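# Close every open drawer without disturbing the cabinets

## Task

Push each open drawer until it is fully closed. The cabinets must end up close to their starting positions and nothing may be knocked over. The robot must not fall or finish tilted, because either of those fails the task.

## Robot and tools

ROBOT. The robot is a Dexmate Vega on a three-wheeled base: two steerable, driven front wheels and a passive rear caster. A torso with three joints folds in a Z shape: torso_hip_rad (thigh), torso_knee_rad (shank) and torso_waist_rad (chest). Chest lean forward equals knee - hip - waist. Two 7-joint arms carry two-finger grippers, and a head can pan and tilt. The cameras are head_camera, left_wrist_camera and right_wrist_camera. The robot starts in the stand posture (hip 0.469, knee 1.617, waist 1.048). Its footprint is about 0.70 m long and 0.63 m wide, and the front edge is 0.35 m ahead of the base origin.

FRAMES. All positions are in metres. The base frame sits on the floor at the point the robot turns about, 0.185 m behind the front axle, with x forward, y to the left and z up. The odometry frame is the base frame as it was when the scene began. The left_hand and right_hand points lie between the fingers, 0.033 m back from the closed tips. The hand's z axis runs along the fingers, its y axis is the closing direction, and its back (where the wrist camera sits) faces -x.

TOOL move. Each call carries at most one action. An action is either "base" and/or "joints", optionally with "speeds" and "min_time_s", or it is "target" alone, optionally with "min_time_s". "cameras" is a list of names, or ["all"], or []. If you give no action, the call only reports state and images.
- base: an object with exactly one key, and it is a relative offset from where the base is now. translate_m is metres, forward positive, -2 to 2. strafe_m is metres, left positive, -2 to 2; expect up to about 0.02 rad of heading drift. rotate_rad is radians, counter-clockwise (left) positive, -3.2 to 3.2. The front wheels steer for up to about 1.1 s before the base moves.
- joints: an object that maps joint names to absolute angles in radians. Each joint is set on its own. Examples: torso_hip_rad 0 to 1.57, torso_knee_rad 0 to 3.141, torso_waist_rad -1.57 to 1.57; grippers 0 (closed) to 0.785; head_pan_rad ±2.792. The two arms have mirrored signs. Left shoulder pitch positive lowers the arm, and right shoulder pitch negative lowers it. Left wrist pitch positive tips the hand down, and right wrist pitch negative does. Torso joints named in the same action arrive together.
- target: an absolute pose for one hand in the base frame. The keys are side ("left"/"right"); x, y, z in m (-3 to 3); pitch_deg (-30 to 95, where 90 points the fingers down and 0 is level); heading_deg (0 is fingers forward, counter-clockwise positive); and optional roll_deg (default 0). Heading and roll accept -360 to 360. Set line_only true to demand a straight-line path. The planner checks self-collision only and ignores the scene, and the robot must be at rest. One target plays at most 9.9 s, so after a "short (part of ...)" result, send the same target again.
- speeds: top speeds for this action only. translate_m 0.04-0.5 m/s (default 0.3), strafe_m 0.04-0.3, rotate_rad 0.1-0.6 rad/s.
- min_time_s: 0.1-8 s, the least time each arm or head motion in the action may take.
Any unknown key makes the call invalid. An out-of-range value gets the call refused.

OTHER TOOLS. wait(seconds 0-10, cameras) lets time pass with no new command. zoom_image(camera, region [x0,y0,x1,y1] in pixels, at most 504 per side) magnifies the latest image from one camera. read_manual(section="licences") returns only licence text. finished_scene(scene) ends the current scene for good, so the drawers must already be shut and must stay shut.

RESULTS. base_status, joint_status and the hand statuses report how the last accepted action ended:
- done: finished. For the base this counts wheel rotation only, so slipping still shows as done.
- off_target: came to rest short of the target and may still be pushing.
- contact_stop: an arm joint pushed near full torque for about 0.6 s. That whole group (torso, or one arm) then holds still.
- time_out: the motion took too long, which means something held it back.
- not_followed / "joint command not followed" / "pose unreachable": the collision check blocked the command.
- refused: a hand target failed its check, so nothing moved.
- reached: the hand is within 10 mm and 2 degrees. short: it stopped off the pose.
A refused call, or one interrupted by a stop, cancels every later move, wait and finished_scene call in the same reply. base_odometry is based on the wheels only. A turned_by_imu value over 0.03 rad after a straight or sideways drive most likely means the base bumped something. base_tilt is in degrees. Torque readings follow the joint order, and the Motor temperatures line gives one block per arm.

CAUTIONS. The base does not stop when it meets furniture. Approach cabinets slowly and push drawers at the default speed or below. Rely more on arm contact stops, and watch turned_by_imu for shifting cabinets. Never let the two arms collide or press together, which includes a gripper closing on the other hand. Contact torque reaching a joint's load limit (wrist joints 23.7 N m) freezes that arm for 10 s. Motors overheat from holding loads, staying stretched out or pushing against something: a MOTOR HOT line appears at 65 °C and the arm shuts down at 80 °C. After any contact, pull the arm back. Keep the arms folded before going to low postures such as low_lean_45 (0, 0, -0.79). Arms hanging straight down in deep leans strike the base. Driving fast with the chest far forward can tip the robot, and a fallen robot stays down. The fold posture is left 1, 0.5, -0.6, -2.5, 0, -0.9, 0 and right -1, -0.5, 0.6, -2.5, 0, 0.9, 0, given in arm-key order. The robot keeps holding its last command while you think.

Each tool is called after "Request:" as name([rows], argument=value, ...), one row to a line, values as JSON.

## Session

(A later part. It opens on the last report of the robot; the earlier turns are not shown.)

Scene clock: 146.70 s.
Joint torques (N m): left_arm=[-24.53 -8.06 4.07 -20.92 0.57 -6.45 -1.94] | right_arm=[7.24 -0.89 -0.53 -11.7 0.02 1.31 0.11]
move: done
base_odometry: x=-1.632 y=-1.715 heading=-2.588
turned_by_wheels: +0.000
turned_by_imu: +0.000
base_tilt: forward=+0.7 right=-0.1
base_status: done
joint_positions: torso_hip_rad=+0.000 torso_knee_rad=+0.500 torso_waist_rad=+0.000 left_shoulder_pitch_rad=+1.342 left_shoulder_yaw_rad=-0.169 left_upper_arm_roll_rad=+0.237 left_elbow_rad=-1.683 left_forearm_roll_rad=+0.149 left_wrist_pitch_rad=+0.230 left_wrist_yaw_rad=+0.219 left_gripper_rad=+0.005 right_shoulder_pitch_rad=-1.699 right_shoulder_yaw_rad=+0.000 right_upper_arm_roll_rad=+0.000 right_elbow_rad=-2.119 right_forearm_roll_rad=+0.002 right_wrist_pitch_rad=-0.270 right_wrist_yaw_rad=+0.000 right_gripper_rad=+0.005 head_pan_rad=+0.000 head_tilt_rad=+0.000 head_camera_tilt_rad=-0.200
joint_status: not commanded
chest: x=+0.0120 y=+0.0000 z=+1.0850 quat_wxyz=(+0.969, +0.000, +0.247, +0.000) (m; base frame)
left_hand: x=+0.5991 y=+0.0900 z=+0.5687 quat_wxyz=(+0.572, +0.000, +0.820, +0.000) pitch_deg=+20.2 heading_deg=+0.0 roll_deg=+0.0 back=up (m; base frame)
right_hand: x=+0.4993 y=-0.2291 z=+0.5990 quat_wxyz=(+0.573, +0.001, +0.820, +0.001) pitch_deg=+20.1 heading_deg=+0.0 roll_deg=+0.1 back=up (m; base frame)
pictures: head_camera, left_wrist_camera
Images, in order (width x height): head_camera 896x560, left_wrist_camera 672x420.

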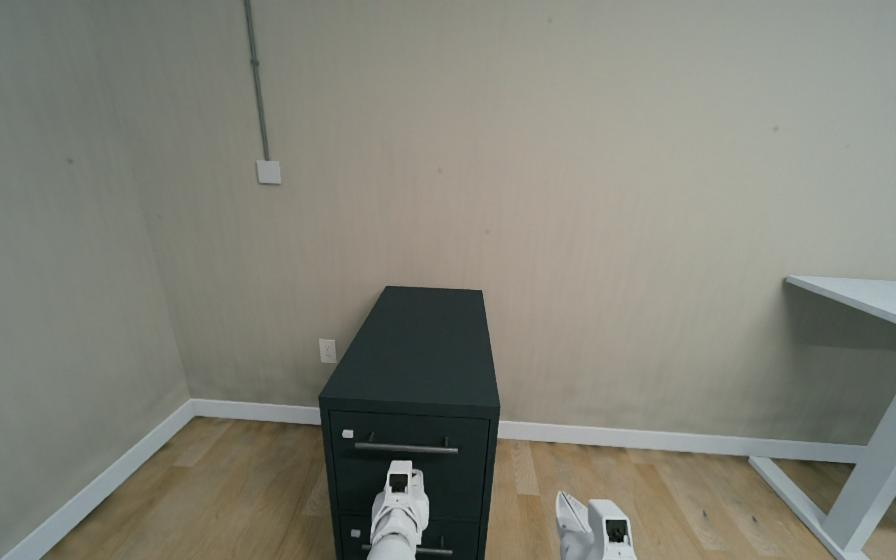

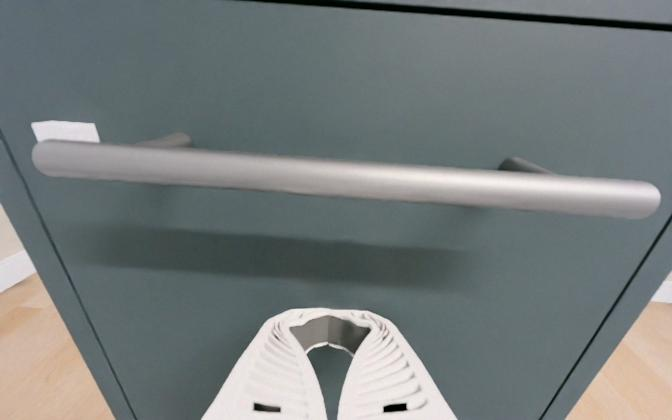

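Request:
move(base={"translate_m": -1.58}, speeds={"translate_m": 0.5})

Request:
move(base={"rotate_rad": -1.64}, joints={"left_shoulder_pitch_rad": 1.699, "left_shoulder_yaw_rad": 0.0, "left_upper_arm_roll_rad": 0.0, "left_elbow_rad": -2.119, "left_forearm_roll_rad": 0.0, "left_wrist_pitch_rad": 0.27, "left_wrist_yaw_rad": 0.0, "right_shoulder_pitch_rad": -1.342, "right_elbow_rad": -1.624, "right_wrist_pitch_rad": -0.131})

Request:
move(base={"translate_m": 1.4}, speeds={"translate_m": 0.5}, cameras=["head_camera", "right_wrist_camera"])

Scene clock: 178.63 s.
Joint torques (N m): left_arm=[-6.93 -6.05 1.68 -13.56 1.08 -3.15 -0.32] | right_arm=[8.1 -1.16 -0.5 -11.1 0 2.15 0.08]
move: done
base_odometry: x=-0.290 y=-0.880 heading=-2.589
turned_by_wheels: -0.001
turned_by_imu: +0.001
base_tilt: forward=+0.7 right=-0.1
base_status: done
joint_positions: torso_hip_rad=+0.000 torso_knee_rad=+0.500 torso_waist_rad=+0.000 left_shoulder_pitch_rad=+1.341 left_shoulder_yaw_rad=-0.169 left_upper_arm_roll_rad=+0.237 left_elbow_rad=-1.684 left_forearm_roll_rad=+0.149 left_wrist_pitch_rad=+0.228 left_wrist_yaw_rad=+0.218 left_gripper_rad=+0.005 right_shoulder_pitch_rad=-1.699 right_shoulder_yaw_rad=+0.000 right_upper_arm_roll_rad=+0.000 right_elbow_rad=-2.119 right_forearm_roll_rad=+0.002 right_wrist_pitch_rad=-0.270 right_wrist_yaw_rad=+0.000 right_gripper_rad=+0.005 head_pan_rad=+0.000 head_tilt_rad=+0.000 head_camera_tilt_rad=-0.200
joint_status: not commanded
chest: x=+0.0122 y=+0.0000 z=+1.0850 quat_wxyz=(+0.969, +0.000, +0.247, +0.000) (m; base frame)
left_hand: x=+0.5998 y=+0.0900 z=+0.5697 quat_wxyz=(+0.573, +0.000, +0.819, +0.000) pitch_deg=+20.0 heading_deg=+0.0 roll_deg=+0.0 back=up (m; base frame)
right_hand: x=+0.4994 y=-0.2291 z=+0.5989 quat_wxyz=(+0.573, +0.001, +0.820, +0.001) pitch_deg=+20.1 heading_deg=+0.0 roll_deg=+0.1 back=up (m; base frame)
pictures: none

Scene clock: 182.93 s.
Joint torques (N m): left_arm=[3.38 3.53 0.23 -14.74 0.17 -2.02 -0.11] | right_arm=[12.64 -1 -0.32 -7.24 0.04 2.02 0.17]
move: done
base_odometry: x=-0.291 y=-0.881 heading=+2.052
turned_by_wheels: -1.643
turned_by_imu: -1.611
base_tilt: forward=+0.6 right=+0.0
base_status: done
joint_positions: torso_hip_rad=+0.000 torso_knee_rad=+0.500 torso_waist_rad=+0.000 left_shoulder_pitch_rad=+1.698 left_shoulder_yaw_rad=+0.000 left_upper_arm_roll_rad=+0.001 left_elbow_rad=-2.118 left_forearm_roll_rad=+0.000 left_wrist_pitch_rad=+0.270 left_wrist_yaw_rad=+0.000 left_gripper_rad=+0.005 right_shoulder_pitch_rad=-1.343 right_shoulder_yaw_rad=+0.000 right_upper_arm_roll_rad=+0.000 right_elbow_rad=-1.625 right_forearm_roll_rad=+0.002 right_wrist_pitch_rad=-0.132 right_wrist_yaw_rad=+0.000 right_gripper_rad=+0.005 head_pan_rad=+0.000 head_tilt_rad=+0.000 head_camera_tilt_rad=-0.200
joint_status: all done
chest: x=+0.0122 y=+0.0000 z=+1.0850 quat_wxyz=(+0.969, +0.000, +0.247, +0.000) (m; base frame)
left_hand: x=+0.4998 y=+0.2290 z=+0.5991 quat_wxyz=(+0.573, +0.000, +0.820, +0.000) pitch_deg=+20.1 heading_deg=+0.0 roll_deg=+0.0 back=up (m; base frame)
right_hand: x=+0.5994 y=-0.2292 z=+0.5343 quat_wxyz=(+0.573, +0.001, +0.819, +0.001) pitch_deg=+20.1 heading_deg=+0.0 roll_deg=+0.1 back=up (m; base frame)
pictures: none

Scene clock: 188.20 s.
Joint torques (N m): left_arm=[-0.08 1.83 -2.87 -13.95 -0.91 -2.45 -0.18] | right_arm=[11.89 -1.41 -0.27 -7.81 -0.02 2.35 0.34]
move: done
base_odometry: x=-0.942 y=+0.358 heading=+2.052
turned_by_wheels: +0.000
turned_by_imu: +0.001
base_tilt: forward=+0.7 right=-0.1
base_status: done
joint_positions: torso_hip_rad=+0.000 torso_knee_rad=+0.500 torso_waist_rad=+0.000 left_shoulder_pitch_rad=+1.699 left_shoulder_yaw_rad=+0.000 left_upper_arm_roll_rad=+0.000 left_elbow_rad=-2.119 left_forearm_roll_rad=+0.000 left_wrist_pitch_rad=+0.270 left_wrist_yaw_rad=+0.000 left_gripper_rad=+0.005 right_shoulder_pitch_rad=-1.342 right_shoulder_yaw_rad=+0.000 right_upper_arm_roll_rad=+0.000 right_elbow_rad=-1.624 right_forearm_roll_rad=+0.002 right_wrist_pitch_rad=-0.131 right_wrist_yaw_rad=+0.000 right_gripper_rad=+0.005 head_pan_rad=+0.000 head_tilt_rad=+0.000 head_camera_tilt_rad=-0.200
joint_status: not commanded
chest: x=+0.0122 y=+0.0000 z=+1.0850 quat_wxyz=(+0.969, +0.000, +0.247, +0.000) (m; base frame)
left_hand: x=+0.4996 y=+0.2292 z=+0.5992 quat_wxyz=(+0.573, +0.000, +0.820, +0.000) pitch_deg=+20.1 heading_deg=+0.0 roll_deg=+0.0 back=up (m; base frame)
right_hand: x=+0.5997 y=-0.2292 z=+0.5342 quat_wxyz=(+0.573, +0.001, +0.819, +0.001) pitch_deg=+20.1 heading_deg=+0.0 roll_deg=+0.1 back=up (m; base frame)
pictures: head_camera, right_wrist_camera
Images, in order (width x height): head_camera 896x560, right_wrist_camera 672x420.

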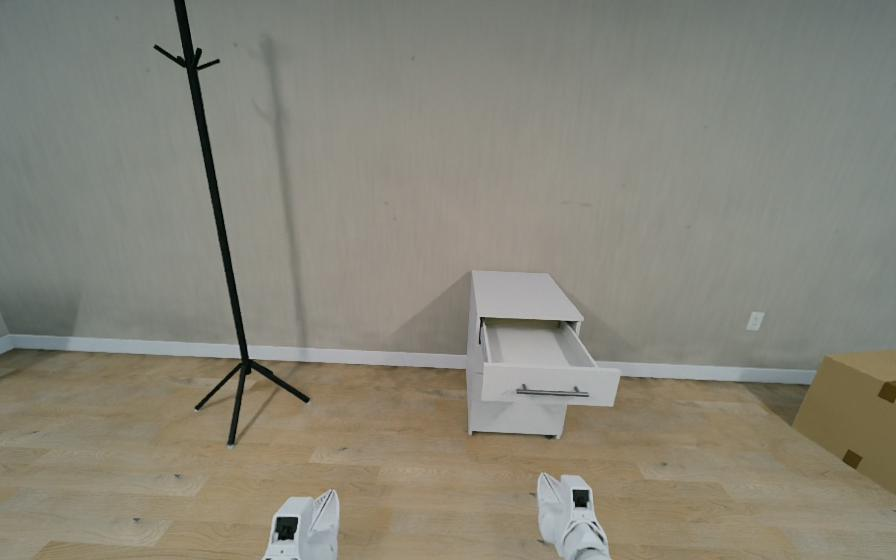

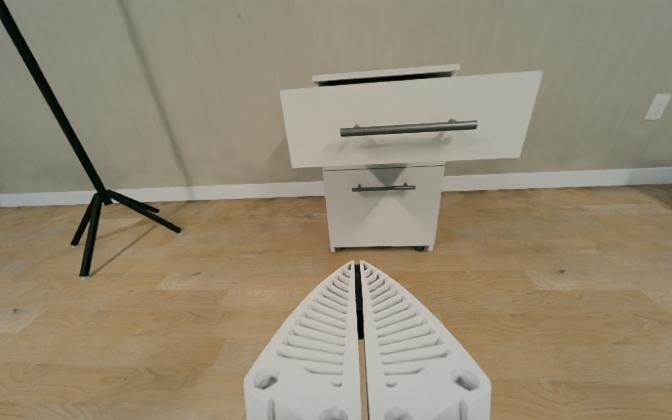

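Request:
move(target={"side": "right", "x": 0.6, "y": -0.3, "z": 0.537, "pitch_deg": 10, "heading_deg": 0})

Request:
move(base={"translate_m": 0.28})

Request:
move(base={"translate_m": 0.35}, speeds={"translate_m": 0.17}, cameras=["head_camera", "right_wrist_camera"])

Scene clock: 215.03 s.
Joint torques (N m): left_arm=[-0.5 0.92 -1.71 -12.74 -0.49 -1.57 -1.08] | right_arm=[14.09 -4.53 4.81 -7.84 0.63 2.35 0.51]
move: done
base_odometry: x=-0.942 y=+0.358 heading=+2.052
turned_by_wheels: +0.000
turned_by_imu: +0.001
base_tilt: forward=+0.6 right=-0.1
base_status: not commanded
joint_positions: torso_hip_rad=+0.000 torso_knee_rad=+0.500 torso_waist_rad=+0.000 left_shoulder_pitch_rad=+1.699 left_shoulder_yaw_rad=+0.000 left_upper_arm_roll_rad=+0.000 left_elbow_rad=-2.119 left_forearm_roll_rad=+0.000 left_wrist_pitch_rad=+0.270 left_wrist_yaw_rad=+0.000 left_gripper_rad=+0.005 right_shoulder_pitch_rad=-1.283 right_shoulder_yaw_rad=-0.080 right_upper_arm_roll_rad=+0.099 right_elbow_rad=-1.296 right_forearm_roll_rad=+0.087 right_wrist_pitch_rad=+0.300 right_wrist_yaw_rad=+0.123 right_gripper_rad=+0.005 head_pan_rad=+0.000 head_tilt_rad=+0.000 head_camera_tilt_rad=-0.200
joint_status: not commanded
chest: x=+0.0122 y=+0.0000 z=+1.0850 quat_wxyz=(+0.969, +0.000, +0.247, +0.000) (m; base frame)
left_hand: x=+0.4996 y=+0.2292 z=+0.5992 quat_wxyz=(+0.573, +0.000, +0.820, +0.000) pitch_deg=+20.1 heading_deg=+0.0 roll_deg=+0.0 back=up (m; base frame)
right_hand: x=+0.5999 y=-0.2987 z=+0.5364 quat_wxyz=(+0.642, +0.000, +0.767, +0.000) pitch_deg=+10.2 heading_deg=+0.0 roll_deg=+0.0 back=up (m; base frame)
right_hand_status: reached (straight line, planned for 1.7 s): 1 mm and 0.2 deg off.
pictures: none

Scene clock: 217.50 s.
Joint torques (N m): left_arm=[1.48 -0.31 -3.83 -14.38 -0.07 -2.76 -0.21] | right_arm=[12.62 -4.08 4.83 -6.5 0.65 1.95 0.39]
move: done
base_odometry: x=-1.072 y=+0.606 heading=+2.051
turned_by_wheels: +0.000
turned_by_imu: +0.000
base_tilt: forward=+0.8 right=-0.1
base_status: done
joint_positions: torso_hip_rad=+0.000 torso_knee_rad=+0.500 torso_waist_rad=+0.000 left_shoulder_pitch_rad=+1.699 left_shoulder_yaw_rad=+0.000 left_upper_arm_roll_rad=+0.000 left_elbow_rad=-2.119 left_forearm_roll_rad=+0.000 left_wrist_pitch_rad=+0.270 left_wrist_yaw_rad=+0.000 left_gripper_rad=+0.005 right_shoulder_pitch_rad=-1.282 right_shoulder_yaw_rad=-0.081 right_upper_arm_roll_rad=+0.100 right_elbow_rad=-1.291 right_forearm_roll_rad=+0.088 right_wrist_pitch_rad=+0.306 right_wrist_yaw_rad=+0.125 right_gripper_rad=+0.005 head_pan_rad=+0.000 head_tilt_rad=+0.000 head_camera_tilt_rad=-0.200
joint_status: not commanded
chest: x=+0.0122 y=+0.0000 z=+1.0850 quat_wxyz=(+0.969, +0.000, +0.248, +0.000) (m; base frame)
left_hand: x=+0.4996 y=+0.2292 z=+0.5991 quat_wxyz=(+0.573, +0.000, +0.820, +0.000) pitch_deg=+20.1 heading_deg=+0.0 roll_deg=+0.0 back=up (m; base frame)
right_hand: x=+0.5998 y=-0.2997 z=+0.5365 quat_wxyz=(+0.642, +0.000, +0.766, +0.000) pitch_deg=+10.1 heading_deg=+0.0 roll_deg=+0.0 back=up (m; base frame)
pictures: none

Scene clock: 220.67 s.
Joint torques (N m): left_arm=[-0.03 0.37 -1.63 -14.92 -0.24 -0.81 0.19] | right_arm=[11.93 -2.42 2.88 -9.61 0.33 2.17 0.38]
move: done
base_odometry: x=-1.235 y=+0.916 heading=+2.050
turned_by_wheels: -0.001
turned_by_imu: +0.000
base_tilt: forward=+0.6 right=+0.0
base_status: done
joint_positions: torso_hip_rad=+0.000 torso_knee_rad=+0.500 torso_waist_rad=+0.000 left_shoulder_pitch_rad=+1.699 left_shoulder_yaw_rad=+0.000 left_upper_arm_roll_rad=+0.000 left_elbow_rad=-2.119 left_forearm_roll_rad=+0.000 left_wrist_pitch_rad=+0.270 left_wrist_yaw_rad=+0.000 left_gripper_rad=+0.005 right_shoulder_pitch_rad=-1.282 right_shoulder_yaw_rad=-0.081 right_upper_arm_roll_rad=+0.101 right_elbow_rad=-1.291 right_forearm_roll_rad=+0.088 right_wrist_pitch_rad=+0.306 right_wrist_yaw_rad=+0.125 right_gripper_rad=+0.005 head_pan_rad=+0.000 head_tilt_rad=+0.000 head_camera_tilt_rad=-0.200
joint_status: not commanded
chest: x=+0.0122 y=+0.0000 z=+1.0850 quat_wxyz=(+0.969, +0.000, +0.247, +0.000) (m; base frame)
left_hand: x=+0.4996 y=+0.2292 z=+0.5991 quat_wxyz=(+0.573, +0.000, +0.820, +0.000) pitch_deg=+20.1 heading_deg=+0.0 roll_deg=+0.0 back=up (m; base frame)
right_hand: x=+0.5997 y=-0.2999 z=+0.5364 quat_wxyz=(+0.642, +0.000, +0.766, +0.000) pitch_deg=+10.1 heading_deg=+0.0 roll_deg=+0.0 back=up (m; base frame)
pictures: head_camera, right_wrist_camera
Images, in order (width x height): head_camera 896x560, right_wrist_camera 672x420.

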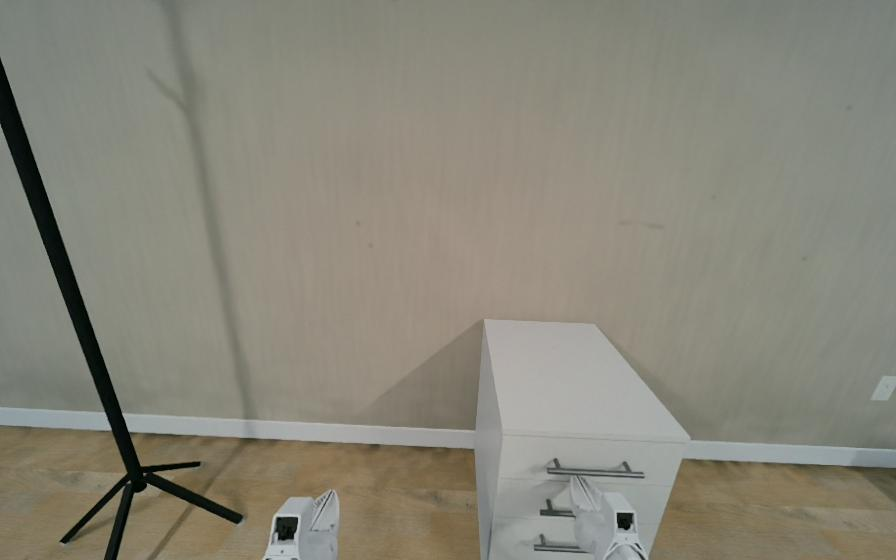

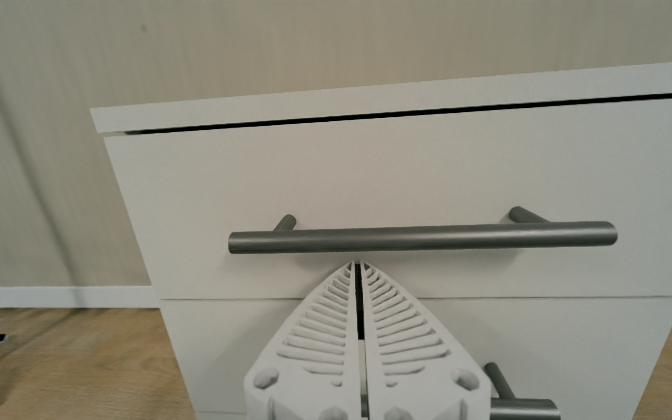

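Request:
move(base={"translate_m": 0.03}, speeds={"translate_m": 0.12}, cameras=["head_camera", "right_wrist_camera"])

Scene clock: 226.07 s.
Joint torques (N m): left_arm=[-0.47 1.33 -0.07 -14.19 -0.23 -2.13 -0.39] | right_arm=[24.26 -3.11 2.09 -18.57 0.44 4.76 -0.99]
move: done
base_odometry: x=-1.249 y=+0.942 heading=+2.049
turned_by_wheels: -0.001
turned_by_imu: -0.001
base_tilt: forward=+0.7 right=-0.1
base_status: done
joint_positions: torso_hip_rad=+0.000 torso_knee_rad=+0.500 torso_waist_rad=+0.000 left_shoulder_pitch_rad=+1.699 left_shoulder_yaw_rad=+0.000 left_upper_arm_roll_rad=+0.000 left_elbow_rad=-2.119 left_forearm_roll_rad=+0.000 left_wrist_pitch_rad=+0.270 left_wrist_yaw_rad=+0.000 left_gripper_rad=+0.005 right_shoulder_pitch_rad=-1.282 right_shoulder_yaw_rad=-0.081 right_upper_arm_roll_rad=+0.101 right_elbow_rad=-1.290 right_forearm_roll_rad=+0.088 right_wrist_pitch_rad=+0.305 right_wrist_yaw_rad=+0.125 right_gripper_rad=+0.005 head_pan_rad=+0.000 head_tilt_rad=+0.000 head_camera_tilt_rad=-0.200
joint_status: not commanded
chest: x=+0.0121 y=+0.0000 z=+1.0850 quat_wxyz=(+0.969, +0.000, +0.247, +0.000) (m; base frame)
left_hand: x=+0.4996 y=+0.2292 z=+0.5992 quat_wxyz=(+0.573, +0.000, +0.820, +0.000) pitch_deg=+20.1 heading_deg=+0.0 roll_deg=+0.0 back=up (m; base frame)
right_hand: x=+0.5991 y=-0.2998 z=+0.5354 quat_wxyz=(+0.642, +0.000, +0.767, +0.000) pitch_deg=+10.2 heading_deg=+0.0 roll_deg=+0.0 back=up (m; base frame)
pictures: head_camera, right_wrist_camera
Images, in order (width x height): head_camera 896x560, right_wrist_camera 672x420.

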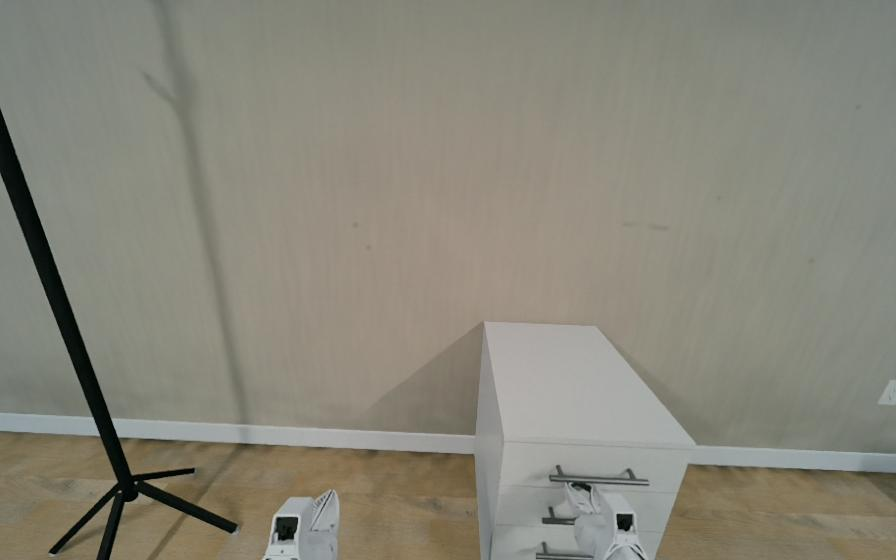

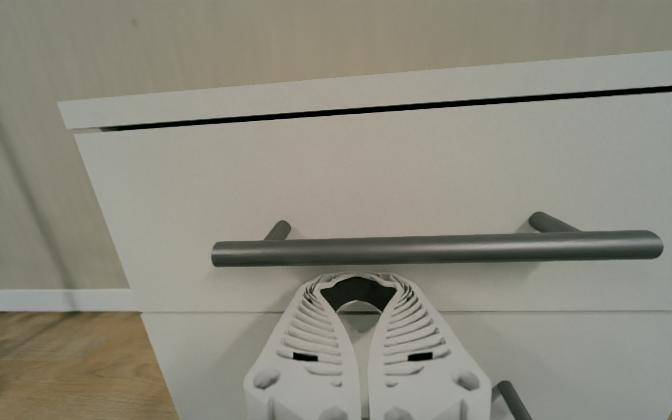

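Request:
move(base={"translate_m": -0.12}, joints={"head_pan_rad": -2.0, "head_camera_tilt_rad": 0.35}, cameras=["head_camera", "right_wrist_camera"])

Scene clock: 254.27 s.
Joint torques (N m): left_arm=[1.53 -0.74 -2.14 -11.58 0.57 -2.54 -0.53] | right_arm=[13.54 -2.48 2.19 -10.39 0.54 2.43 -0.11]
move: done
base_odometry: x=-1.193 y=+0.836 heading=+2.050
turned_by_wheels: +0.000
turned_by_imu: +0.003
base_tilt: forward=+0.6 right=-0.1
base_status: done
joint_positions: torso_hip_rad=+0.000 torso_knee_rad=+0.500 torso_waist_rad=+0.000 left_shoulder_pitch_rad=+1.699 left_shoulder_yaw_rad=+0.000 left_upper_arm_roll_rad=+0.000 left_elbow_rad=-2.119 left_forearm_roll_rad=+0.000 left_wrist_pitch_rad=+0.270 left_wrist_yaw_rad=+0.000 left_gripper_rad=+0.005 right_shoulder_pitch_rad=-1.282 right_shoulder_yaw_rad=-0.081 right_upper_arm_roll_rad=+0.101 right_elbow_rad=-1.291 right_forearm_roll_rad=+0.088 right_wrist_pitch_rad=+0.306 right_wrist_yaw_rad=+0.125 right_gripper_rad=+0.005 head_pan_rad=-2.000 head_tilt_rad=+0.000 head_camera_tilt_rad=+0.350
joint_status: all done
chest: x=+0.0122 y=+0.0000 z=+1.0850 quat_wxyz=(+0.969, +0.000, +0.247, +0.000) (m; base frame)
left_hand: x=+0.4996 y=+0.2292 z=+0.5991 quat_wxyz=(+0.573, +0.000, +0.820, +0.000) pitch_deg=+20.1 heading_deg=+0.0 roll_deg=+0.0 back=up (m; base frame)
right_hand: x=+0.5996 y=-0.2999 z=+0.5364 quat_wxyz=(+0.642, +0.000, +0.766, +0.000) pitch_deg=+10.1 heading_deg=+0.0 roll_deg=+0.0 back=up (m; base frame)
pictures: head_camera, right_wrist_camera
Images, in order (width x height): head_camera 896x560, right_wrist_camera 672x420.

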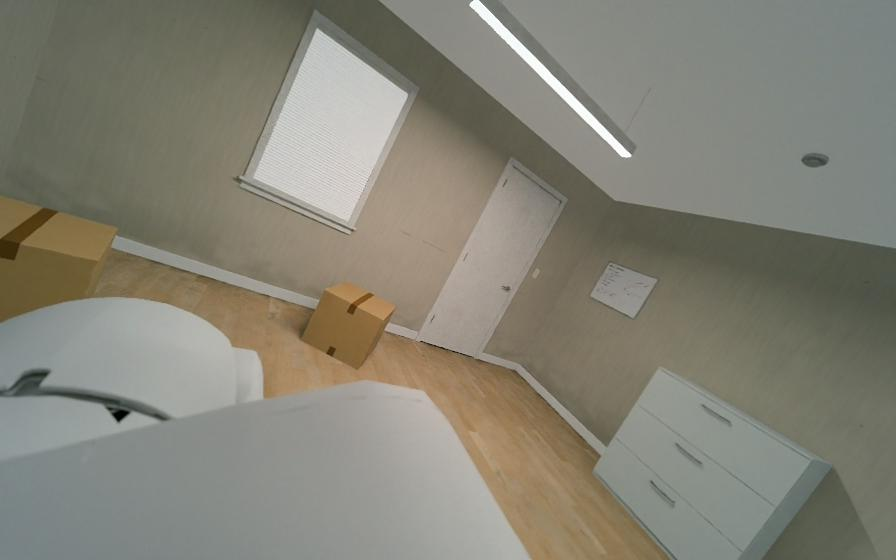

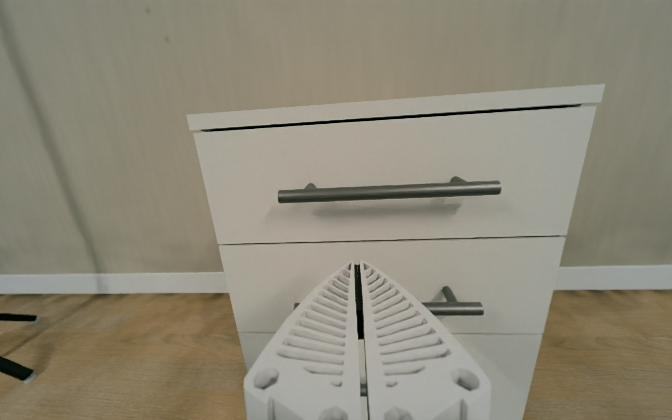

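Request:
finished_scene(scene=2)

The scene is finished: the task was done.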